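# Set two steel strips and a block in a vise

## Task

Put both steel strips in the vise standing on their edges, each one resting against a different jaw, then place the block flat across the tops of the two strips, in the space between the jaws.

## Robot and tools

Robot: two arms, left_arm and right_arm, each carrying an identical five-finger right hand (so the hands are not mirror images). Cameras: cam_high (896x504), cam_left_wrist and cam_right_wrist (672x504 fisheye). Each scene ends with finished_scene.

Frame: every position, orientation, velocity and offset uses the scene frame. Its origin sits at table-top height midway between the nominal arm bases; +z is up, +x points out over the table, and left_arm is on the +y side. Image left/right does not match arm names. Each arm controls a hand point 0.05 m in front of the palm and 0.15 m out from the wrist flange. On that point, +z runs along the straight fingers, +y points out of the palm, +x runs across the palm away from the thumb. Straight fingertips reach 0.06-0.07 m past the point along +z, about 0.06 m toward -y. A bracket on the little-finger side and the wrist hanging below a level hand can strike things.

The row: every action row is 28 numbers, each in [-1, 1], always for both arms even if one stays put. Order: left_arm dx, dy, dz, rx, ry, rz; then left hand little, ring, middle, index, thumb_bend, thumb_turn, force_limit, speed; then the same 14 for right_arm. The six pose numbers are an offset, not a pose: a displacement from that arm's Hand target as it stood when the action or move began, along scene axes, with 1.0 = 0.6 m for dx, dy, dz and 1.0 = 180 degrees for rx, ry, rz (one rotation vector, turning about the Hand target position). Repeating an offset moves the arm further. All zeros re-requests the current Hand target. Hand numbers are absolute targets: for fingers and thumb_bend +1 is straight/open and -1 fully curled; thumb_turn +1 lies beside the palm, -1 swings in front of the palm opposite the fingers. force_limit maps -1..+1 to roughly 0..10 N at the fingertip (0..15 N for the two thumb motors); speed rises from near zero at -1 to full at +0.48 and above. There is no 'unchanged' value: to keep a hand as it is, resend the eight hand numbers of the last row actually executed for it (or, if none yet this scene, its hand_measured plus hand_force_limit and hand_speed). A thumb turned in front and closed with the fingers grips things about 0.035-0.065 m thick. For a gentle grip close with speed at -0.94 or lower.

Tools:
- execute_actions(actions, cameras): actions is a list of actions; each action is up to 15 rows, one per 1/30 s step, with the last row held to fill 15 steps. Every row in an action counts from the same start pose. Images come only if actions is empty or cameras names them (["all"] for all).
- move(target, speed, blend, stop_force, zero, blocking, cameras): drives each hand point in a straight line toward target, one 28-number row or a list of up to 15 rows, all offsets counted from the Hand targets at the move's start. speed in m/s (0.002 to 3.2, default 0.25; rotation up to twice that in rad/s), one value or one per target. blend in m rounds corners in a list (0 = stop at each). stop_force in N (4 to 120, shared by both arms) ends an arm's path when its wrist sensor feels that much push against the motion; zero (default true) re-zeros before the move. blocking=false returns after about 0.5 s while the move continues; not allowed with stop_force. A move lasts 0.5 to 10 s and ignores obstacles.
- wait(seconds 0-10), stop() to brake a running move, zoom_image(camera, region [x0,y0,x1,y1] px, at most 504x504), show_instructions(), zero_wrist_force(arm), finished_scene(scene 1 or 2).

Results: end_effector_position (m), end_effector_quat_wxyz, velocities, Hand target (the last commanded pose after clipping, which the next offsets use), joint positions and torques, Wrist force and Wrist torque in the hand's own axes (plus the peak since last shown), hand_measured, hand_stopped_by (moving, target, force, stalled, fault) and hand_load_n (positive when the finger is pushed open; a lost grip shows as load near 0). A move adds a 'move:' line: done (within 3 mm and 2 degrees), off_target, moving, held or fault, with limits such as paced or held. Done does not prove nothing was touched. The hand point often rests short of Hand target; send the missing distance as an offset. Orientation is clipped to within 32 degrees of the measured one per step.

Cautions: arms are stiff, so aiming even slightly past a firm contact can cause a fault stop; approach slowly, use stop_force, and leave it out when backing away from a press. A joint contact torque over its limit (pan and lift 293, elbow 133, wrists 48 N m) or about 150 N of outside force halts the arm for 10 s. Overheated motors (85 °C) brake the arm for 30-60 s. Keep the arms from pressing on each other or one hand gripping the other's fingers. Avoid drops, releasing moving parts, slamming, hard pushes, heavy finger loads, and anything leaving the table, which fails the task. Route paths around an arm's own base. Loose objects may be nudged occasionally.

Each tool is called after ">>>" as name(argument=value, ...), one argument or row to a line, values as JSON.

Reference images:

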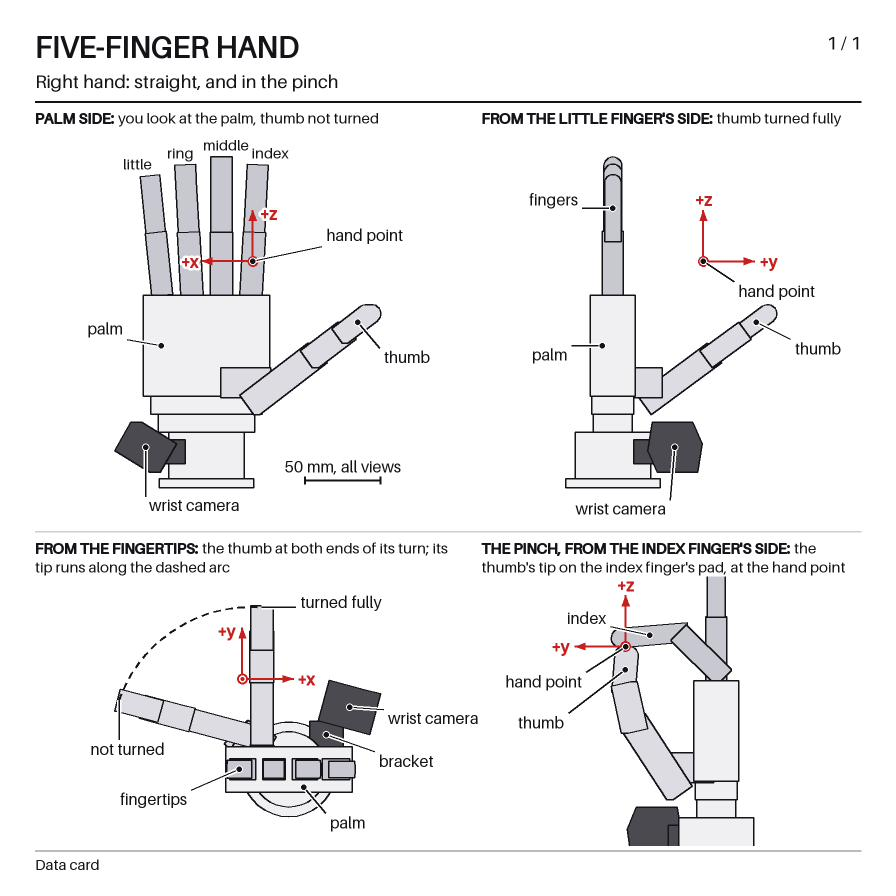

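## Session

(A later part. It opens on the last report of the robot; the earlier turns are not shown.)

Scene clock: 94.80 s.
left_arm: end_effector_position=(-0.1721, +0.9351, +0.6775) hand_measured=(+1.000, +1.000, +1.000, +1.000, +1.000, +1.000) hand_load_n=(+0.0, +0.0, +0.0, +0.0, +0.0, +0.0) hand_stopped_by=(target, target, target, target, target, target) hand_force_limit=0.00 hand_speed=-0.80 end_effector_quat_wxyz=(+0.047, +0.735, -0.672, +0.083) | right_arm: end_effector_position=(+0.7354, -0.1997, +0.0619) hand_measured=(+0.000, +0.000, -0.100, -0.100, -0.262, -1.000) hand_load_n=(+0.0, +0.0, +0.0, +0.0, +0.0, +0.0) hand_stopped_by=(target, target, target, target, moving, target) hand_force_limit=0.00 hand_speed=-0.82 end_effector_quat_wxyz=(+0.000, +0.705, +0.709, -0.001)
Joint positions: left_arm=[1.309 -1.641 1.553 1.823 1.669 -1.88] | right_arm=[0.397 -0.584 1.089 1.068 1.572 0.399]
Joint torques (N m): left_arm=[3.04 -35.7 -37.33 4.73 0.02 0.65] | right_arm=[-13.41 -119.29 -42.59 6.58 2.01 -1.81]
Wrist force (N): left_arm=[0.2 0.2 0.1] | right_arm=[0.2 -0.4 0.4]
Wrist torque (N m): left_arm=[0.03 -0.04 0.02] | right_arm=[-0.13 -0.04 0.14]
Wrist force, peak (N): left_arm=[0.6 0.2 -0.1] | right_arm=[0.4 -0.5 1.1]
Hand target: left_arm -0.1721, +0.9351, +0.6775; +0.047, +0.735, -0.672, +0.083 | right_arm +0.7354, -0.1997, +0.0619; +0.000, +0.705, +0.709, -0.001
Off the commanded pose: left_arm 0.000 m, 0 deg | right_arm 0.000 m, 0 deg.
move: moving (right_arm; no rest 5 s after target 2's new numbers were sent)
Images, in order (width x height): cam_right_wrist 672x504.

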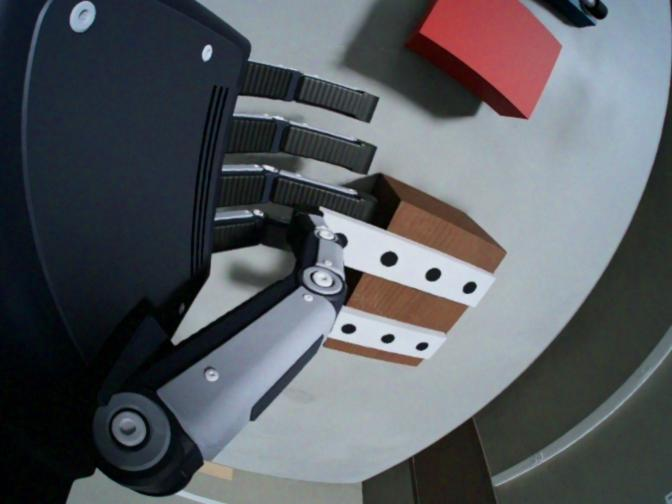

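>>> execute_actions(
  actions=[],
)

>>> zoom_image(
  camera="cam_right_wrist",
  region=[240, 160, 420, 320],
)

Scene clock: 95.17 s.
left_arm: end_effector_position=(-0.1721, +0.9351, +0.6775) hand_measured=(+1.000, +1.000, +1.000, +1.000, +1.000, +1.000) hand_load_n=(+0.0, +0.0, +0.0, +0.0, +0.0, +0.0) hand_stopped_by=(target, target, target, target, target, target) hand_force_limit=0.00 hand_speed=-0.80 end_effector_quat_wxyz=(+0.047, +0.735, -0.672, +0.083) | right_arm: end_effector_position=(+0.7354, -0.1997, +0.0619) hand_measured=(+0.000, +0.000, -0.100, -0.100, -0.358, -1.000) hand_load_n=(+0.0, +0.0, +0.0, +0.0, +0.0, +0.0) hand_stopped_by=(target, target, target, target, moving, target) hand_force_limit=0.00 hand_speed=-0.82 end_effector_quat_wxyz=(+0.000, +0.705, +0.709, -0.001)
Joint positions: left_arm=[1.309 -1.641 1.553 1.823 1.669 -1.88] | right_arm=[0.397 -0.584 1.089 1.068 1.572 0.399]
Joint velocities: within noise
Joint torques (N m): left_arm=[3.93 -35.76 -37.58 4.72 -0.07 0.53] | right_arm=[-9.32 -115.24 -42.48 6.8 2.38 -1.98]
Motor temperatures (°C): left_arm=[32 31 33 35 36 33] | right_arm=[31 33 28 39 37 39]
Wrist force (N): left_arm=[-0.2 -0.2 -0.1] | right_arm=[0.3 -0.4 0.6]
Wrist torque (N m): left_arm=[-0.02 0.03 -0.02] | right_arm=[-0.15 -0.04 0.15]
Wrist force, peak (N): left_arm=[0.0 0.0 0.4] | right_arm=[0.1 -0.5 1.1]
Hand target: left_arm -0.1721, +0.9351, +0.6775; +0.047, +0.735, -0.672, +0.083 | right_arm +0.7354, -0.1997, +0.0619; +0.000, +0.705, +0.709, -0.001
Off the commanded pose: left_arm 0.000 m, 0 deg | right_arm 0.000 m, 0 deg.

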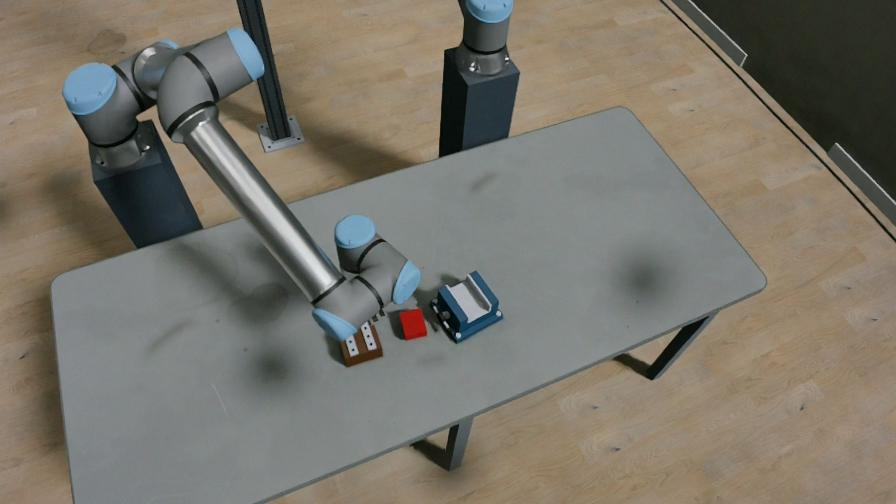

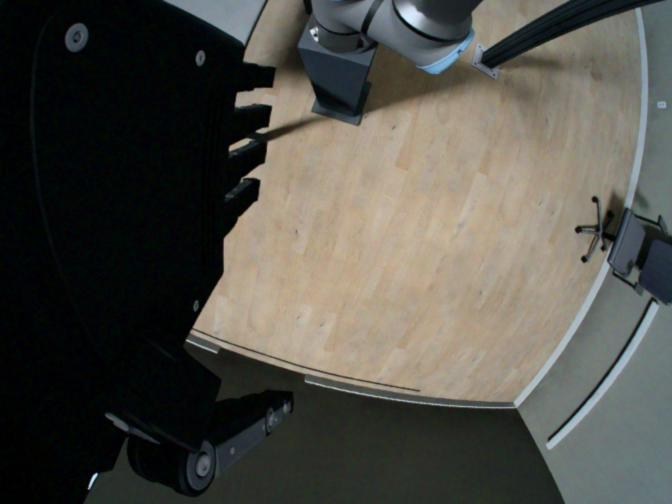

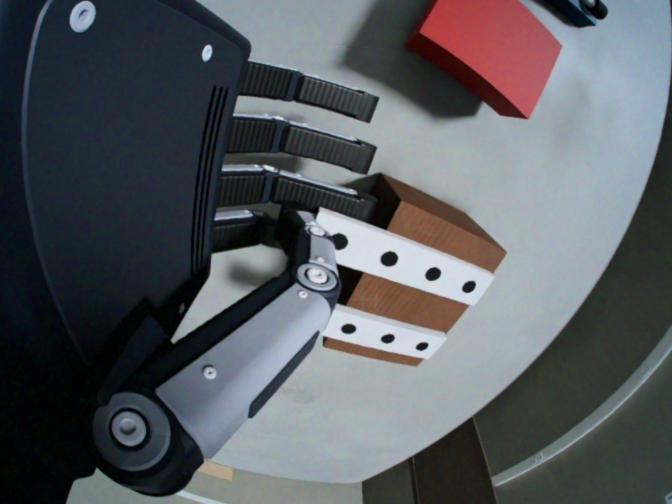

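Scaled by 2.800 from the camera's 672x504 image, which has a finer 960x720 frame.

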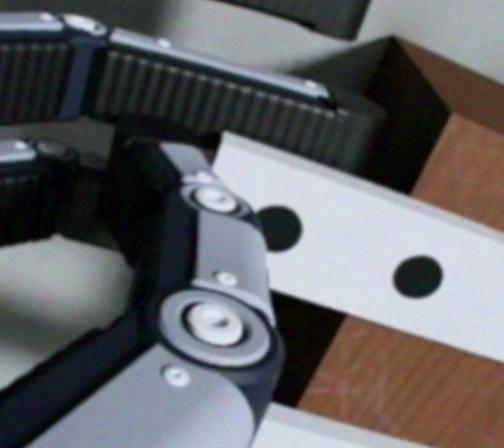

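>>> move(
  target=[
    [0,0,0,0,0,0,1,1,1,1,1,1,0,-0.8,0,0,0,0,0,0,0,0,-0.1,-0.1,0.6,-1,0,0.0],
    [0,0,0,0,0,0,1,1,1,1,1,1,0,-0.8,0.0083,0,-0.015,0,0,0,0,0,-0.1,-0.1,0.6,-1,0.0,0.0],
    [0,0,0,0,0,0,1,1,1,1,1,1,0,-0.8,0.0083,0,-0.015,0,0,0,0,0,-0.2,-0.2,0.6,-1,0.0,-0.6],
  ],
  speed=0.03,
  cameras=["cam_right_wrist"],
)

>>> zoom_image(
  camera="cam_right_wrist",
  region=[260, 160, 500, 380],
)

Scene clock: 100.80 s.
left_arm: end_effector_position=(-0.1721, +0.9351, +0.6775) hand_measured=(+1.000, +1.000, +1.000, +1.000, +1.000, +1.000) hand_load_n=(+0.0, +0.0, +0.5, +0.0, +0.0, +0.0) hand_stopped_by=(target, target, target, target, target, target) hand_force_limit=0.00 hand_speed=-0.80 end_effector_quat_wxyz=(+0.047, +0.735, -0.672, +0.083) | right_arm: end_effector_position=(+0.7404, -0.1997, +0.0529) hand_measured=(+0.000, +0.000, -0.198, -0.200, +0.600, -1.000) hand_load_n=(+0.0, +0.0, +3.5, +0.0, +0.0, +0.0) hand_stopped_by=(target, target, target, target, target, target) hand_force_limit=0.00 hand_speed=-0.60 end_effector_quat_wxyz=(+0.000, +0.705, +0.709, -0.001)
Joint positions: left_arm=[1.309 -1.641 1.553 1.823 1.669 -1.88] | right_arm=[0.394 -0.57 1.076 1.066 1.572 0.397]
Joint torques (N m): left_arm=[2.9 -34.85 -37.83 4.82 0.25 0.76] | right_arm=[-13.83 -97.99 -47.12 1.81 2.48 -1.89]
Wrist force (N): left_arm=[0.0 0.1 -0.2] | right_arm=[0.4 -6.1 2.5]
Wrist torque (N m): left_arm=[0.04 -0.01 0.00] | right_arm=[-0.01 -0.01 0.02]
Wrist force, peak (N): left_arm=[-0.1 -0.4 0.5] | right_arm=[0.5 -6.6 2.4]
Hand target: left_arm -0.1721, +0.9351, +0.6775; +0.047, +0.735, -0.672, +0.083 | right_arm +0.7404, -0.1997, +0.0529; +0.000, +0.705, +0.709, -0.001
Off the commanded pose: left_arm 0.000 m, 0 deg | right_arm 0.000 m, 0 deg.
move: done
Images, in order (width x height): cam_right_wrist 672x504.

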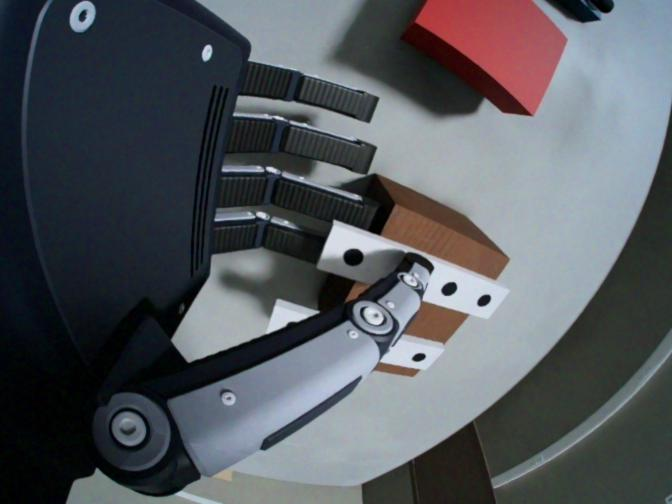

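Scaled by 2.100 from the camera's 672x504 image, which has a finer 960x720 frame.

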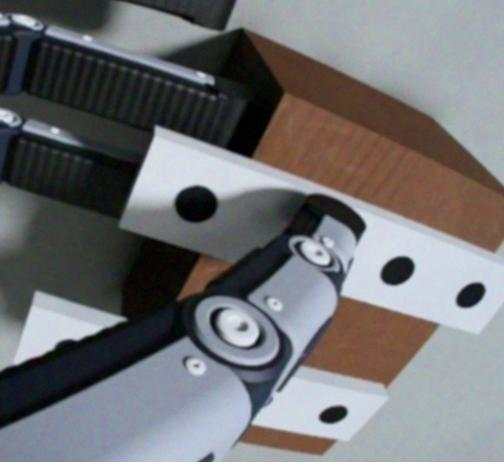

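>>> move(
  target=[
    [0,0,0,0,0,0,1,1,1,1,1,1,0,-0.8,-0.0055,0,0,0,0,0,0,0,-0.2,-0.2,0.6,-1,0,-0.6],
    [0,0,0,0,0,0,1,1,1,1,1,1,0,-0.8,-0.0055,0,0,0,0,0,0,0,-0.2,-0.2,-0.4,-1,-0.3,-0.75],
  ],
  speed=0.02,
  cameras=["cam_right_wrist"],
)

>>> zoom_image(
  camera="cam_right_wrist",
  region=[260, 160, 500, 380],
)

Scene clock: 104.83 s.
left_arm: end_effector_position=(-0.1721, +0.9351, +0.6775) hand_measured=(+1.000, +1.000, +1.000, +1.000, +1.000, +1.000) hand_load_n=(+0.0, +0.0, +0.0, +0.0, +0.0, +0.0) hand_stopped_by=(target, target, target, target, target, target) hand_force_limit=0.00 hand_speed=-0.80 end_effector_quat_wxyz=(+0.047, +0.735, -0.672, +0.083) | right_arm: end_effector_position=(+0.7371, -0.1997, +0.0530) hand_measured=(+0.000, +0.000, -0.200, -0.200, +0.428, -1.000) hand_load_n=(+0.0, +0.0, +0.0, +0.0, +5.5, +0.0) hand_stopped_by=(target, target, target, target, force, target) hand_force_limit=-0.30 hand_speed=-0.75 end_effector_quat_wxyz=(+0.000, +0.705, +0.709, -0.001)
Joint positions: left_arm=[1.309 -1.641 1.553 1.823 1.669 -1.88] | right_arm=[0.396 -0.574 1.086 1.061 1.572 0.399]
Joint torques (N m): left_arm=[3.3 -35.83 -38.27 4.9 0.03 0.84] | right_arm=[8.01 -109.3 -25.89 2.52 -1.53 2.45]
Wrist force (N): left_arm=[0.4 0.0 0.0] | right_arm=[0.2 1.4 -7.6]
Wrist torque (N m): left_arm=[0.00 -0.06 0.02] | right_arm=[-0.27 0.07 -0.14]
Wrist force, peak (N): left_arm=[0.7 0.1 0.1] | right_arm=[0.0 1.2 -7.8]
Hand target: left_arm -0.1721, +0.9351, +0.6775; +0.047, +0.735, -0.672, +0.083 | right_arm +0.7371, -0.1997, +0.0529; +0.000, +0.705, +0.709, -0.001
Off the commanded pose: left_arm 0.000 m, 0 deg | right_arm 0.000 m, 0 deg.
move: done
Images, in order (width x height): cam_right_wrist 672x504.

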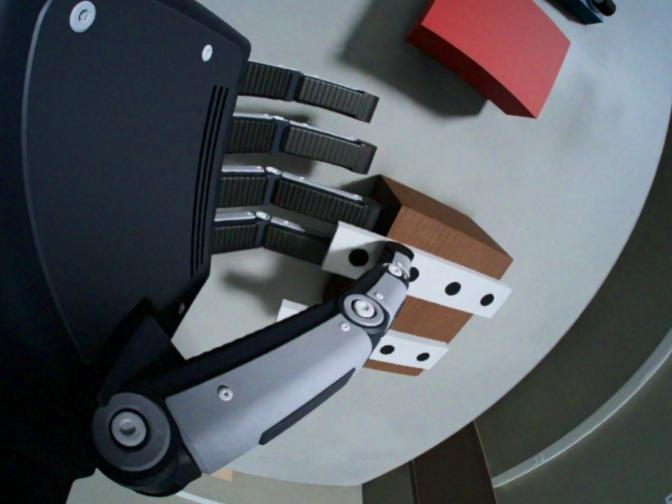

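Scaled by 2.100 from the camera's 672x504 image, which has a finer 960x720 frame.

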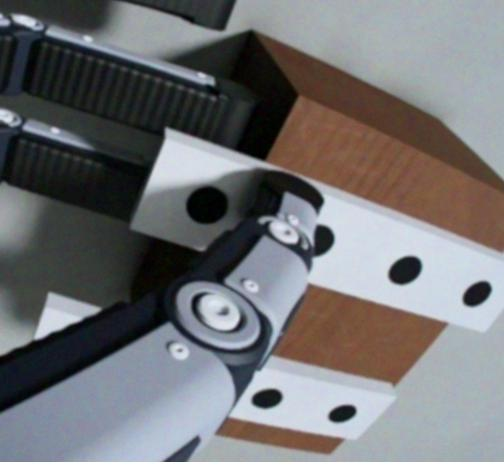

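>>> move(
  target=[
    [0,0,0,0,0,0,1,1,1,1,1,1,0,-0.8,0,0,0,0,0,0,0,0,-0.2,-0.2,0.65,-1,-0.3,-0.3],
    [0,0,0,0,0,0,1,1,1,1,1,1,0,-0.8,0,0,0.0095,0,0,0,0,0,-0.2,-0.2,0.65,-1,-0.3,-0.75],
    [0,0,0,0,0,0,1,1,1,1,1,1,0,-0.8,0,0,0.0095,0,0,0,0,0,-0.2,-0.2,-0.4,-1,-0.3,-0.75],
  ],
  speed=0.02,
  cameras=["cam_right_wrist"],
)

>>> zoom_image(
  camera="cam_right_wrist",
  region=[260, 160, 500, 380],
)

Scene clock: 109.43 s.
left_arm: end_effector_position=(-0.1721, +0.9351, +0.6775) hand_measured=(+1.000, +1.000, +1.000, +1.000, +1.000, +1.000) hand_load_n=(+0.0, +0.0, +0.0, +0.0, +0.0, +0.0) hand_stopped_by=(target, target, target, target, target, target) hand_force_limit=0.00 hand_speed=-0.80 end_effector_quat_wxyz=(+0.047, +0.735, -0.672, +0.083) | right_arm: end_effector_position=(+0.7371, -0.1997, +0.0586) hand_measured=(+0.000, +0.000, -0.198, -0.200, +0.228, -1.000) hand_load_n=(+0.0, +0.0, +4.5, +2.0, +5.5, +0.0) hand_stopped_by=(target, target, target, target, force, target) hand_force_limit=-0.30 hand_speed=-0.75 end_effector_quat_wxyz=(+0.000, +0.705, +0.709, -0.001)
Joint positions: left_arm=[1.309 -1.641 1.553 1.823 1.669 -1.88] | right_arm=[0.396 -0.579 1.085 1.067 1.572 0.399]
Joint torques (N m): left_arm=[4.03 -35.83 -38 4.76 0.28 0.9] | right_arm=[0.51 -119.12 -45.13 6.89 1.56 1.3]
Wrist force (N): left_arm=[0.1 0.1 -0.1] | right_arm=[-0.1 -0.5 0.6]
Wrist torque (N m): left_arm=[0.03 -0.02 0.01] | right_arm=[-0.16 0.01 -0.18]
Wrist force, peak (N): left_arm=[0.5 -0.2 0.4] | right_arm=[0.1 1.0 -8.6]
Hand target: left_arm -0.1721, +0.9351, +0.6775; +0.047, +0.735, -0.672, +0.083 | right_arm +0.7371, -0.1997, +0.0586; +0.000, +0.705, +0.709, -0.001
Off the commanded pose: left_arm 0.000 m, 0 deg | right_arm 0.000 m, 0 deg.
move: done
Images, in order (width x height): cam_right_wrist 672x504.

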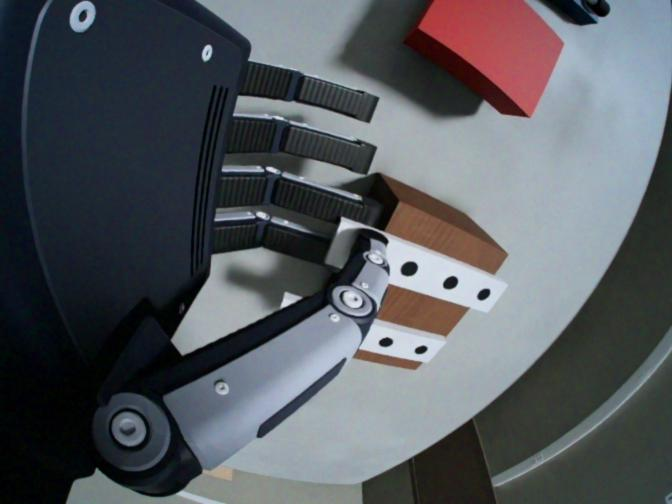

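Scaled by 2.100 from the camera's 672x504 image, which has a finer 960x720 frame.

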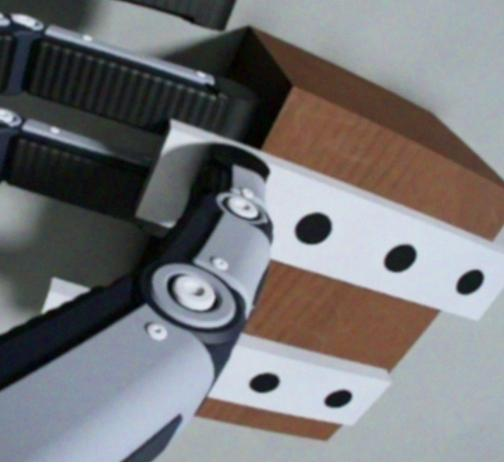

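>>> move(
  target=[
    [0,0,0,0,0,0,1,1,1,1,1,1,0,-0.8,-0.0267,0,0,0,0,0,0,0,-0.2,-0.2,-0.4,-1,-0.3,-0.75],
  ],
  speed=0.03,
  cameras=["cam_right_wrist"],
)

>>> zoom_image(
  camera="cam_right_wrist",
  region=[260, 160, 500, 380],
)

Scene clock: 111.43 s.
left_arm: end_effector_position=(-0.1721, +0.9351, +0.6775) hand_measured=(+1.000, +1.000, +1.000, +1.000, +1.000, +1.000) hand_load_n=(+0.0, +0.0, +0.0, +0.0, +0.0, +0.0) hand_stopped_by=(target, target, target, target, target, target) hand_force_limit=0.00 hand_speed=-0.80 end_effector_quat_wxyz=(+0.047, +0.735, -0.672, +0.083) | right_arm: end_effector_position=(+0.7211, -0.1997, +0.0586) hand_measured=(+0.000, +0.000, -0.198, -0.200, +0.228, -1.000) hand_load_n=(+0.0, +0.0, +4.5, +2.5, +5.5, +0.0) hand_stopped_by=(target, target, target, target, force, target) hand_force_limit=-0.30 hand_speed=-0.75 end_effector_quat_wxyz=(+0.000, +0.705, +0.709, -0.001)
Joint positions: left_arm=[1.309 -1.641 1.553 1.823 1.669 -1.88] | right_arm=[0.403 -0.601 1.128 1.045 1.572 0.406]
Joint torques (N m): left_arm=[3.74 -37.26 -37.92 4.75 0.16 1.07] | right_arm=[8.96 -118.38 -23.69 1.8 1.6 2.45]
Wrist force (N): left_arm=[0.1 -0.1 0.3] | right_arm=[0.6 -0.2 0.8]
Wrist torque (N m): left_arm=[-0.03 -0.03 0.00] | right_arm=[-0.10 -0.07 -0.21]
Wrist force, peak (N): left_arm=[0.4 0.4 0.2] | right_arm=[0.6 -0.7 1.2]
Hand target: left_arm -0.1721, +0.9351, +0.6775; +0.047, +0.735, -0.672, +0.083 | right_arm +0.7211, -0.1997, +0.0586; +0.000, +0.705, +0.709, -0.001
Off the commanded pose: left_arm 0.000 m, 0 deg | right_arm 0.000 m, 0 deg.
move: done
Images, in order (width x height): cam_right_wrist 672x504.

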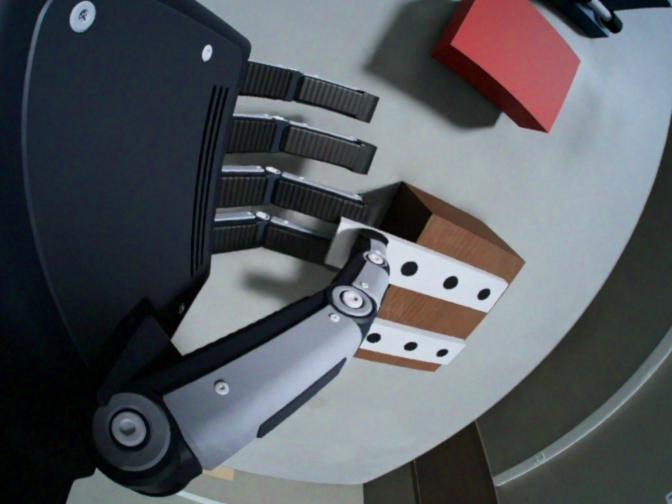

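Scaled by 2.100 from the camera's 672x504 image, which has a finer 960x720 frame.

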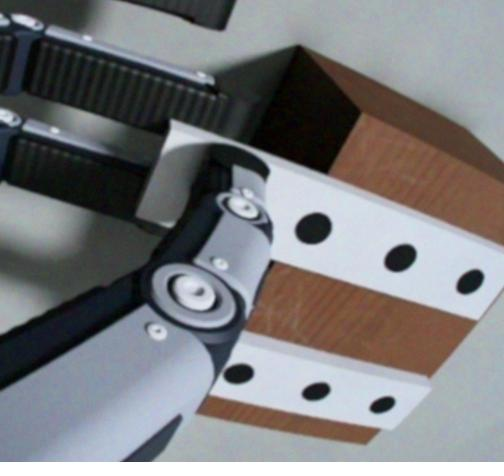

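>>> move(
  target=[
    [0,0,0,0,0,0,1,1,1,1,1,1,0,-0.8,0,0,0,0,0,0,0,0,-0.2,-0.2,0.5,-1,-0.3,-0.3],
    [0,0,0,0,0,0,1,1,1,1,1,1,0,-0.8,0,0,-0.005,0,0,0,0,0,-0.2,-0.2,0.5,-1,-0.3,-0.3],
    [0,0,0,0,0,0,1,1,1,1,1,1,0,-0.8,0.0233,0,-0.005,0,0,0,0,0,-0.2,-0.2,0.5,-1,-0.3,-0.3],
    [0,0,0,0,0,0,1,1,1,1,1,1,0,-0.8,0.0233,0,0,0,0,0,0,0,-0.2,-0.2,0.5,-1,-0.3,-0.3],
    [0,0,0,0,0,0,1,1,1,1,1,1,0,-0.8,0.0233,0,0,0,0,0,0,0,-0.2,-0.2,-0.5,-1,0.2,-0.75],
  ],
  speed=0.02,
  cameras=["cam_right_wrist"],
)

>>> zoom_image(
  camera="cam_right_wrist",
  region=[260, 160, 500, 380],
)

Scene clock: 115.83 s.
left_arm: end_effector_position=(-0.1721, +0.9351, +0.6775) hand_measured=(+1.000, +1.000, +1.000, +1.000, +1.000, +1.000) hand_load_n=(+0.0, +0.0, +0.0, +0.0, +0.0, +0.0) hand_stopped_by=(target, target, target, target, target, target) hand_force_limit=0.00 hand_speed=-0.80 end_effector_quat_wxyz=(+0.047, +0.735, -0.672, +0.083) | right_arm: end_effector_position=(+0.7351, -0.1997, +0.0586) hand_measured=(+0.000, +0.000, -0.198, -0.200, +0.200, -1.000) hand_load_n=(+0.0, +0.0, +7.0, +4.0, +8.5, +0.0) hand_stopped_by=(target, target, target, target, force, target) hand_force_limit=0.20 hand_speed=-0.75 end_effector_quat_wxyz=(+0.000, +0.705, +0.709, -0.001)
Joint positions: left_arm=[1.309 -1.641 1.553 1.823 1.669 -1.88] | right_arm=[0.397 -0.582 1.09 1.064 1.572 0.4]
Joint torques (N m): left_arm=[4.23 -35.9 -37.09 4.76 0.02 0.8] | right_arm=[-16.51 -123.73 -45.32 6.7 -1.03 -2.49]
Wrist force (N): left_arm=[-0.1 0.1 -0.1] | right_arm=[0.1 -0.4 1.1]
Wrist torque (N m): left_arm=[0.03 0.01 -0.01] | right_arm=[-0.16 -0.02 0.14]
Wrist force, peak (N): left_arm=[0.6 -0.3 0.0] | right_arm=[0.4 -0.5 1.5]
Hand target: left_arm -0.1721, +0.9351, +0.6775; +0.047, +0.735, -0.672, +0.083 | right_arm +0.7351, -0.1997, +0.0586; +0.000, +0.705, +0.709, -0.001
Off the commanded pose: left_arm 0.000 m, 0 deg | right_arm 0.000 m, 0 deg.
move: done
Images, in order (width x height): cam_right_wrist 672x504.

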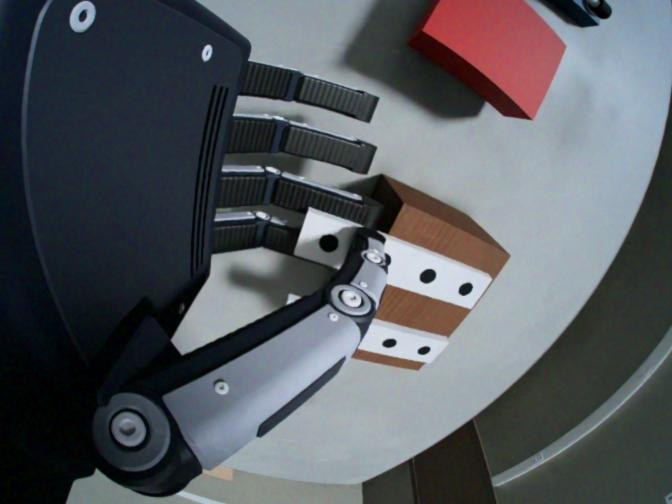

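Scaled by 2.100 from the camera's 672x504 image, which has a finer 960x720 frame.

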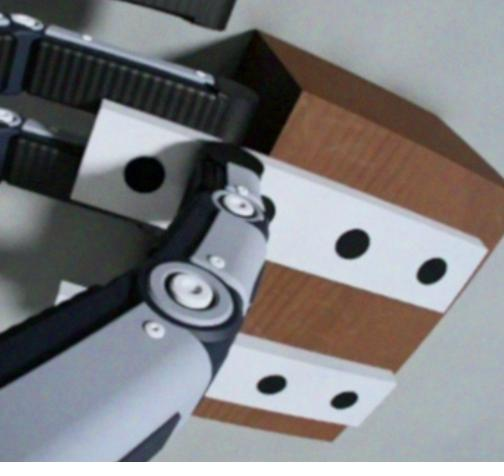

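>>> move(
  target=[
    [0,0,0,0,0,0,1,1,1,1,1,1,0,-0.8,0,0,0.1,0,0,0,0,0,-0.2,-0.2,-0.5,-1,0.2,-0.75],
    [0,0,0,0,0,0,1,1,1,1,1,1,0,-0.8,-0.0585,0.4,0.27,0,0,0,0,0,-0.2,-0.2,-0.5,-1,0.2,-0.75],
  ],
  speed=[0.08, 0.25],
  cameras=["cam_right_wrist", "cam_high"],
)

>>> zoom_image(
  camera="cam_right_wrist",
  region=[390, 60, 570, 220],
)

>>> zoom_image(
  camera="cam_right_wrist",
  region=[260, 160, 500, 380],
)

Scene clock: 120.40 s.
left_arm: end_effector_position=(-0.1721, +0.9351, +0.6775) hand_measured=(+1.000, +1.000, +1.000, +1.000, +1.000, +1.000) hand_load_n=(+0.0, +0.0, +0.0, +0.0, +0.0, +0.0) hand_stopped_by=(target, target, target, target, target, target) hand_force_limit=0.00 hand_speed=-0.80 end_effector_quat_wxyz=(+0.047, +0.735, -0.672, +0.083) | right_arm: end_effector_position=(+0.7000, +0.0403, +0.2206) hand_measured=(+0.000, +0.000, -0.198, -0.200, +0.200, -1.000) hand_load_n=(+0.0, +0.0, +6.5, +1.5, +8.0, +0.5) hand_stopped_by=(target, target, target, target, force, target) hand_force_limit=0.20 hand_speed=-0.75 end_effector_quat_wxyz=(+0.000, +0.705, +0.709, -0.001)
Joint positions: left_arm=[1.309 -1.641 1.553 1.823 1.669 -1.88] | right_arm=[0.633 -0.371 0.374 1.57 1.572 0.636]
Joint torques (N m): left_arm=[2.83 -35.81 -38.31 4.83 0.05 0.98] | right_arm=[7.66 -105.82 -50.81 7.04 2.61 2.2]
Wrist force (N): left_arm=[0.1 0.0 0.1] | right_arm=[-0.3 0.0 1.3]
Wrist torque (N m): left_arm=[-0.01 -0.03 0.01] | right_arm=[-0.06 0.05 -0.14]
Wrist force, peak (N): left_arm=[0.6 0.1 0.4] | right_arm=[-1.9 0.4 1.8]
Hand target: left_arm -0.1721, +0.9351, +0.6775; +0.047, +0.735, -0.672, +0.083 | right_arm +0.7000, +0.0403, +0.2206; +0.000, +0.705, +0.709, -0.001
Off the commanded pose: left_arm 0.000 m, 0 deg | right_arm 0.000 m, 0 deg.
move: done
Images, in order (width x height): cam_high 896x504, cam_right_wrist 672x504.

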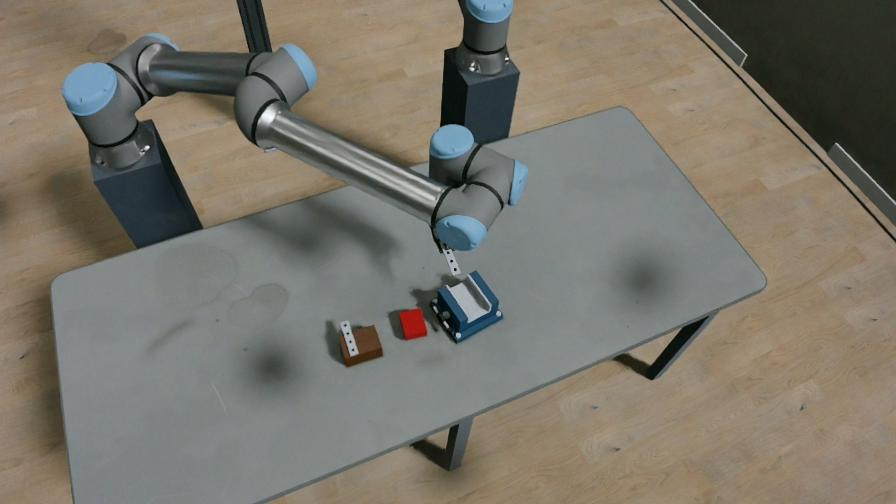

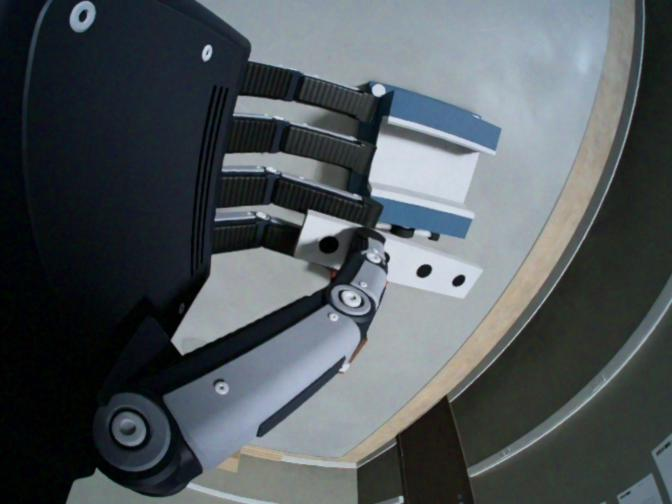

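Scaled by 2.800 from the camera's 672x504 image, which has a finer 960x720 frame.

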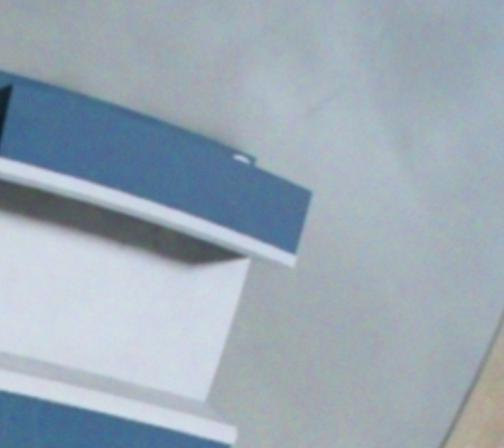

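Scaled by 2.100 from the camera's 672x504 image, which has a finer 960x720 frame.

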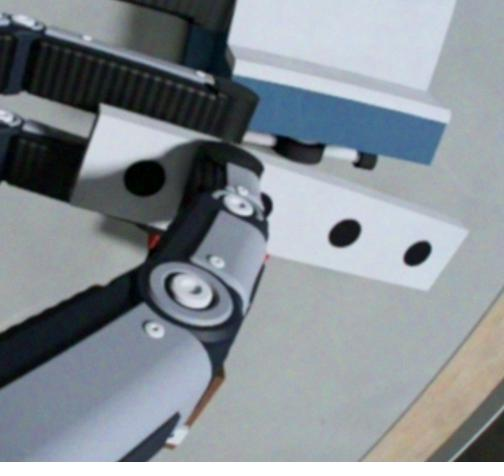

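>>> move(
  target=[
    [0,0,0,0,0,0,1,1,1,1,1,1,0,-0.8,-0.05,0.0,0.05,0.4989,0.0406,0.0406,0,0,-0.2,-0.2,-0.5,-1,0.2,-0.75],
  ],
  speed=0.3,
  cameras=["cam_right_wrist", "cam_high"],
)

>>> zoom_image(
  camera="cam_right_wrist",
  region=[260, 160, 500, 380],
)

Scene clock: 137.13 s.
left_arm: end_effector_position=(-0.1721, +0.9351, +0.6775) hand_measured=(+1.000, +1.000, +1.000, +1.000, +1.000, +1.000) hand_load_n=(+0.0, +0.0, -0.5, +0.0, +0.0, +0.5) hand_stopped_by=(target, target, target, target, target, target) hand_force_limit=0.00 hand_speed=-0.80 end_effector_quat_wxyz=(+0.047, +0.735, -0.672, +0.083) | right_arm: end_effector_position=(+0.6699, +0.0403, +0.2506) hand_measured=(+0.000, +0.000, -0.198, -0.200, +0.200, -1.000) hand_load_n=(+0.0, +0.0, +6.5, +2.5, +7.0, +0.5) hand_stopped_by=(target, target, target, target, force, target) hand_force_limit=0.20 hand_speed=-0.75 end_effector_quat_wxyz=(+0.537, -0.457, -0.541, -0.458)
Joint positions: left_arm=[1.309 -1.641 1.553 1.823 1.669 -1.88] | right_arm=[0.336 -0.896 1.542 -0.633 0.181 1.553]
Joint torques (N m): left_arm=[2.49 -35.96 -38.15 4.86 0.28 0.93] | right_arm=[-2.89 -102.55 -26.62 -2.68 2.2 3.37]
Wrist force (N): left_arm=[0.2 -0.1 0.0] | right_arm=[-3.6 -2.0 -2.1]
Wrist torque (N m): left_arm=[-0.01 -0.03 0.01] | right_arm=[-0.07 0.36 -0.42]
Wrist force, peak (N): left_arm=[0.7 0.1 -0.1] | right_arm=[-3.8 -2.2 -2.3]
Hand target: left_arm -0.1721, +0.9351, +0.6775; +0.047, +0.735, -0.672, +0.083 | right_arm +0.6700, +0.0403, +0.2506; +0.538, -0.456, -0.541, -0.459
Off the commanded pose: left_arm 0.000 m, 0 deg | right_arm 0.000 m, 0 deg.
move: done
Images, in order (width x height): cam_high 896x504, cam_right_wrist 672x504.

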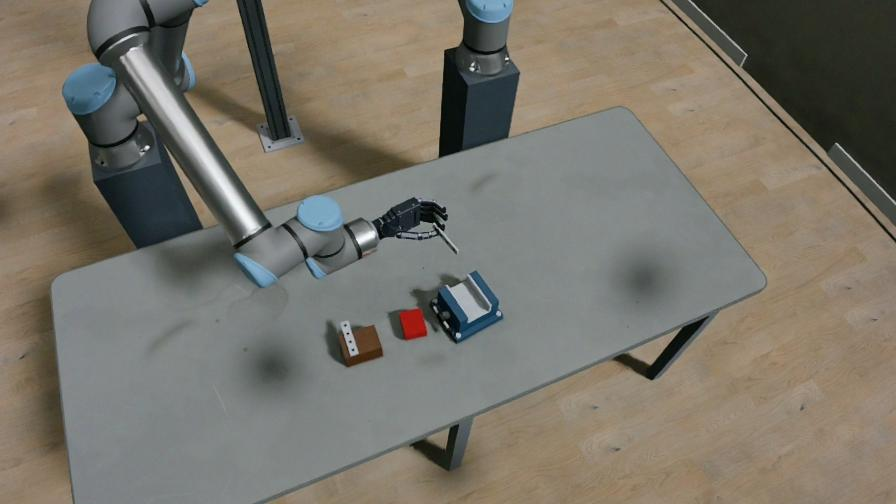

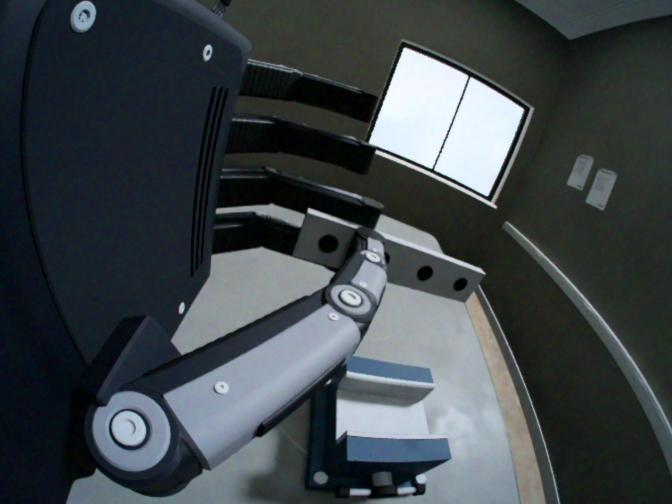

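Scaled by 2.100 from the camera's 672x504 image, which has a finer 960x720 frame.

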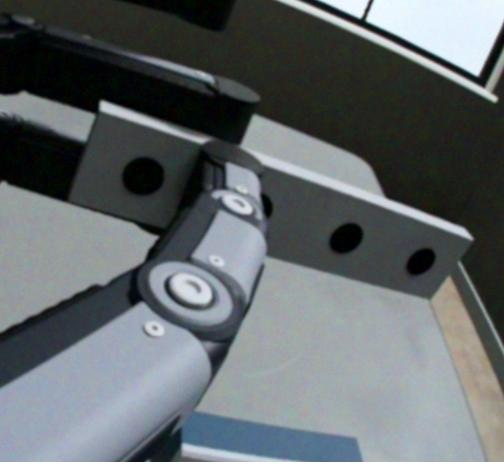

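>>> zoom_image(
  camera="cam_right_wrist",
  region=[280, 340, 480, 504],
)

Scaled by 2.520 from the camera's 672x504 image, which has a finer 960x720 frame.

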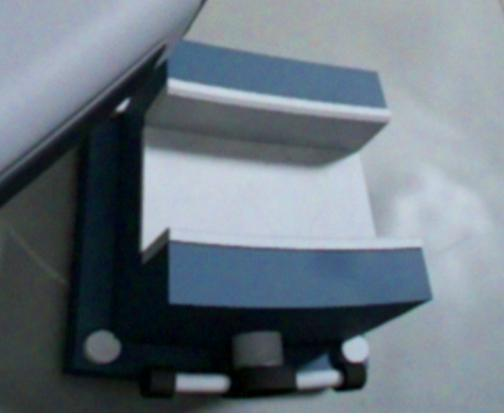

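>>> move(
  target=[
    [0,0,0,0,0,0,1,1,1,1,1,1,0,-0.8,0.0582,0.1088,-0.2417,0,0,-0.0067,0,0,-0.2,-0.2,-0.5,-1,0.2,-0.75],
  ],
  speed=0.2,
  cameras=["cam_right_wrist", "cam_high"],
)

>>> zoom_image(
  camera="cam_right_wrist",
  region=[280, 180, 520, 400],
)

>>> zoom_image(
  camera="cam_high",
  region=[370, 200, 530, 360],
)

Scene clock: 144.93 s.
left_arm: end_effector_position=(-0.1721, +0.9351, +0.6775) hand_measured=(+1.000, +1.000, +1.000, +1.000, +1.000, +1.000) hand_load_n=(+0.0, +0.0, +0.0, +0.0, +0.0, +0.0) hand_stopped_by=(target, target, target, target, target, target) hand_force_limit=0.00 hand_speed=-0.80 end_effector_quat_wxyz=(+0.047, +0.735, -0.672, +0.083) | right_arm: end_effector_position=(+0.7049, +0.1056, +0.1057) hand_measured=(+0.000, +0.000, -0.198, -0.200, +0.200, -1.000) hand_load_n=(+0.0, +0.0, +6.5, +2.0, +7.0, +1.0) hand_stopped_by=(target, target, target, target, force, target) hand_force_limit=0.20 hand_speed=-0.75 end_effector_quat_wxyz=(+0.533, -0.462, -0.536, -0.464)
Joint positions: left_arm=[1.309 -1.641 1.553 1.823 1.669 -1.88] | right_arm=[0.394 -0.667 1.417 -0.744 0.26 1.56]
Joint torques (N m): left_arm=[3.59 -35.93 -38.51 4.92 0.44 0.97] | right_arm=[6.74 -86.77 -42.31 -3.16 2.61 2.46]
Wrist force (N): left_arm=[0.0 0.1 0.0] | right_arm=[-4.1 -1.7 -2.8]
Wrist torque (N m): left_arm=[0.02 -0.01 0.00] | right_arm=[0.03 0.52 -0.45]
Wrist force, peak (N): left_arm=[0.5 0.3 0.3] | right_arm=[-5.4 -1.7 -1.9]
Hand target: left_arm -0.1721, +0.9351, +0.6775; +0.047, +0.735, -0.672, +0.083 | right_arm +0.7049, +0.1056, +0.1056; +0.533, -0.462, -0.536, -0.464
Off the commanded pose: left_arm 0.000 m, 0 deg | right_arm 0.000 m, 0 deg.
move: done
Images, in order (width x height): cam_high 896x504, cam_right_wrist 672x504.

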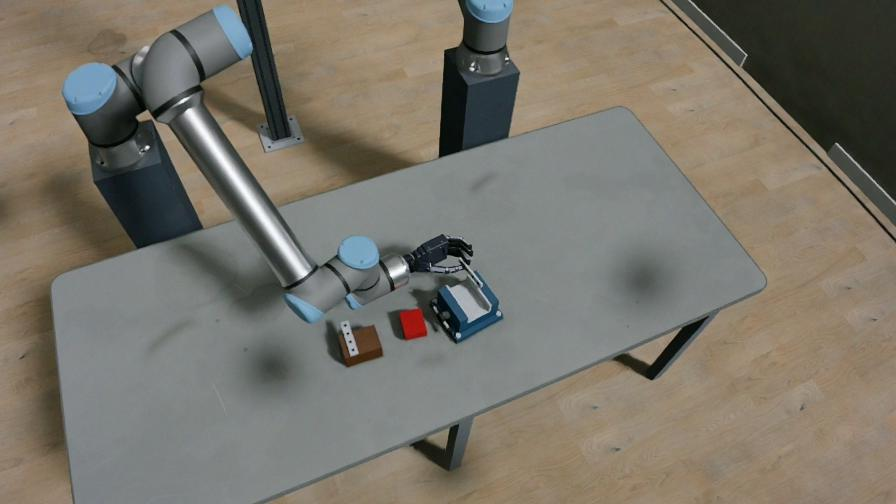

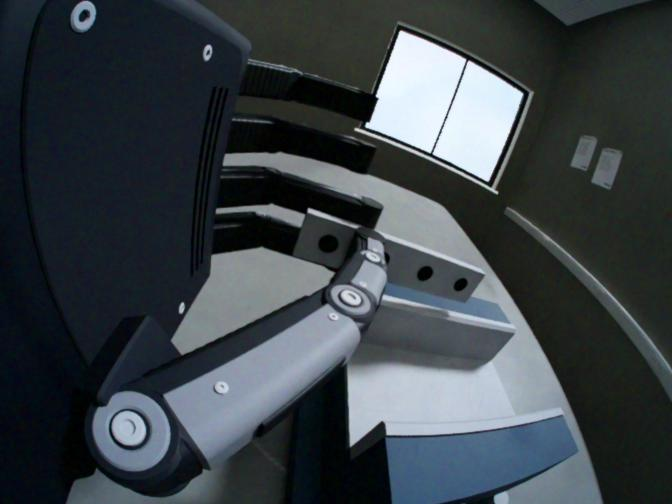

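Scaled by 2.100 from the camera's 672x504 image, which has a finer 960x720 frame.

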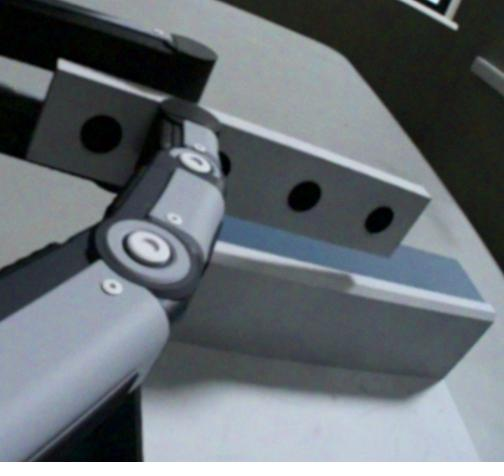

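Scaled by 3.150.

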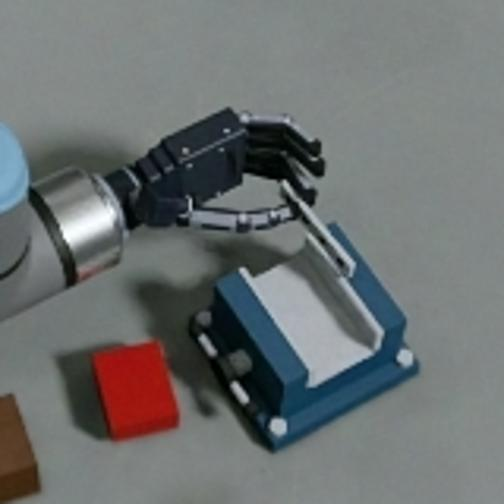

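>>> move(
  target=[
    [0,0,0,0,0,0,1,1,1,1,1,1,0,-0.8,0.0115,-0.01,0,0.0139,-0.0178,-0.0406,0,0,-0.2,-0.2,-0.5,-1,0.2,-0.75],
  ],
  speed=0.1,
  cameras=["cam_right_wrist", "cam_high"],
)

>>> zoom_image(
  camera="cam_right_wrist",
  region=[280, 180, 520, 400],
)

>>> zoom_image(
  camera="cam_high",
  region=[420, 230, 520, 330],
)

Scene clock: 156.93 s.
left_arm: end_effector_position=(-0.1721, +0.9351, +0.6775) hand_measured=(+1.000, +1.000, +1.000, +1.000, +1.000, +1.000) hand_load_n=(+0.0, +0.0, +0.0, +0.0, +0.0, +0.0) hand_stopped_by=(target, target, target, target, target, target) hand_force_limit=0.00 hand_speed=-0.80 end_effector_quat_wxyz=(+0.047, +0.735, -0.672, +0.083) | right_arm: end_effector_position=(+0.7118, +0.0996, +0.1056) hand_measured=(+0.000, +0.000, -0.198, -0.200, +0.200, -1.000) hand_load_n=(+0.0, +0.0, +6.5, +2.5, +6.5, +1.0) hand_stopped_by=(target, target, target, target, force, target) hand_force_limit=0.20 hand_speed=-0.75 end_effector_quat_wxyz=(+0.497, -0.470, -0.510, -0.521)
Joint positions: left_arm=[1.309 -1.641 1.553 1.823 1.669 -1.88] | right_arm=[0.405 -0.694 1.512 -0.915 0.399 1.596]
Joint torques (N m): left_arm=[4.32 -35.74 -38.57 5.01 0.17 1] | right_arm=[8.37 -112.94 -23.76 -3.14 2.76 2.05]
Wrist force (N): left_arm=[0.4 -0.2 0.0] | right_arm=[-3.7 -2.1 -2.1]
Wrist torque (N m): left_arm=[-0.02 -0.07 0.02] | right_arm=[-0.09 0.44 -0.46]
Wrist force, peak (N): left_arm=[0.0 0.0 0.8] | right_arm=[-4.2 -2.1 -2.5]
Hand target: left_arm -0.1721, +0.9351, +0.6775; +0.047, +0.735, -0.672, +0.083 | right_arm +0.7118, +0.0996, +0.1056; +0.497, -0.470, -0.510, -0.521
Off the commanded pose: left_arm 0.000 m, 0 deg | right_arm 0.000 m, 0 deg.
move: done
Images, in order (width x height): cam_high 896x504, cam_right_wrist 672x504.

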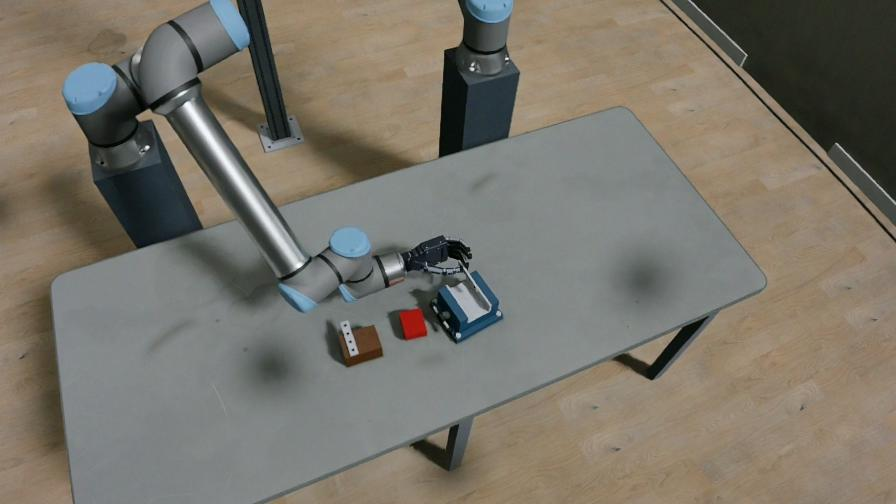

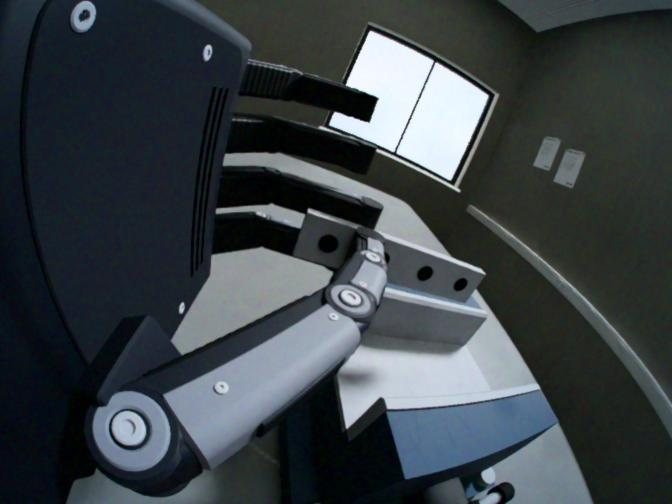

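Scaled by 2.100 from the camera's 672x504 image, which has a finer 960x720 frame.

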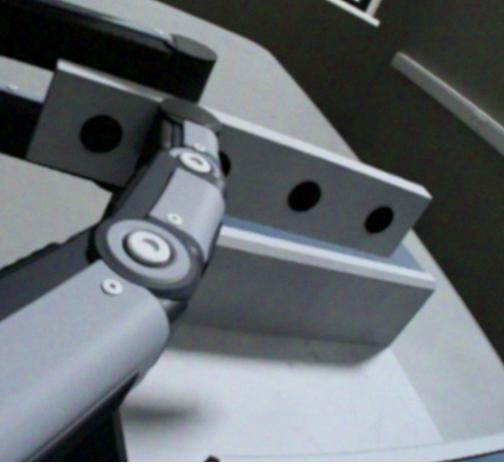

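Scaled by 5.040.

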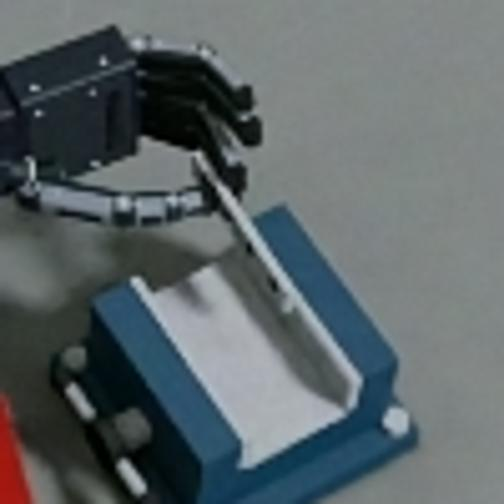

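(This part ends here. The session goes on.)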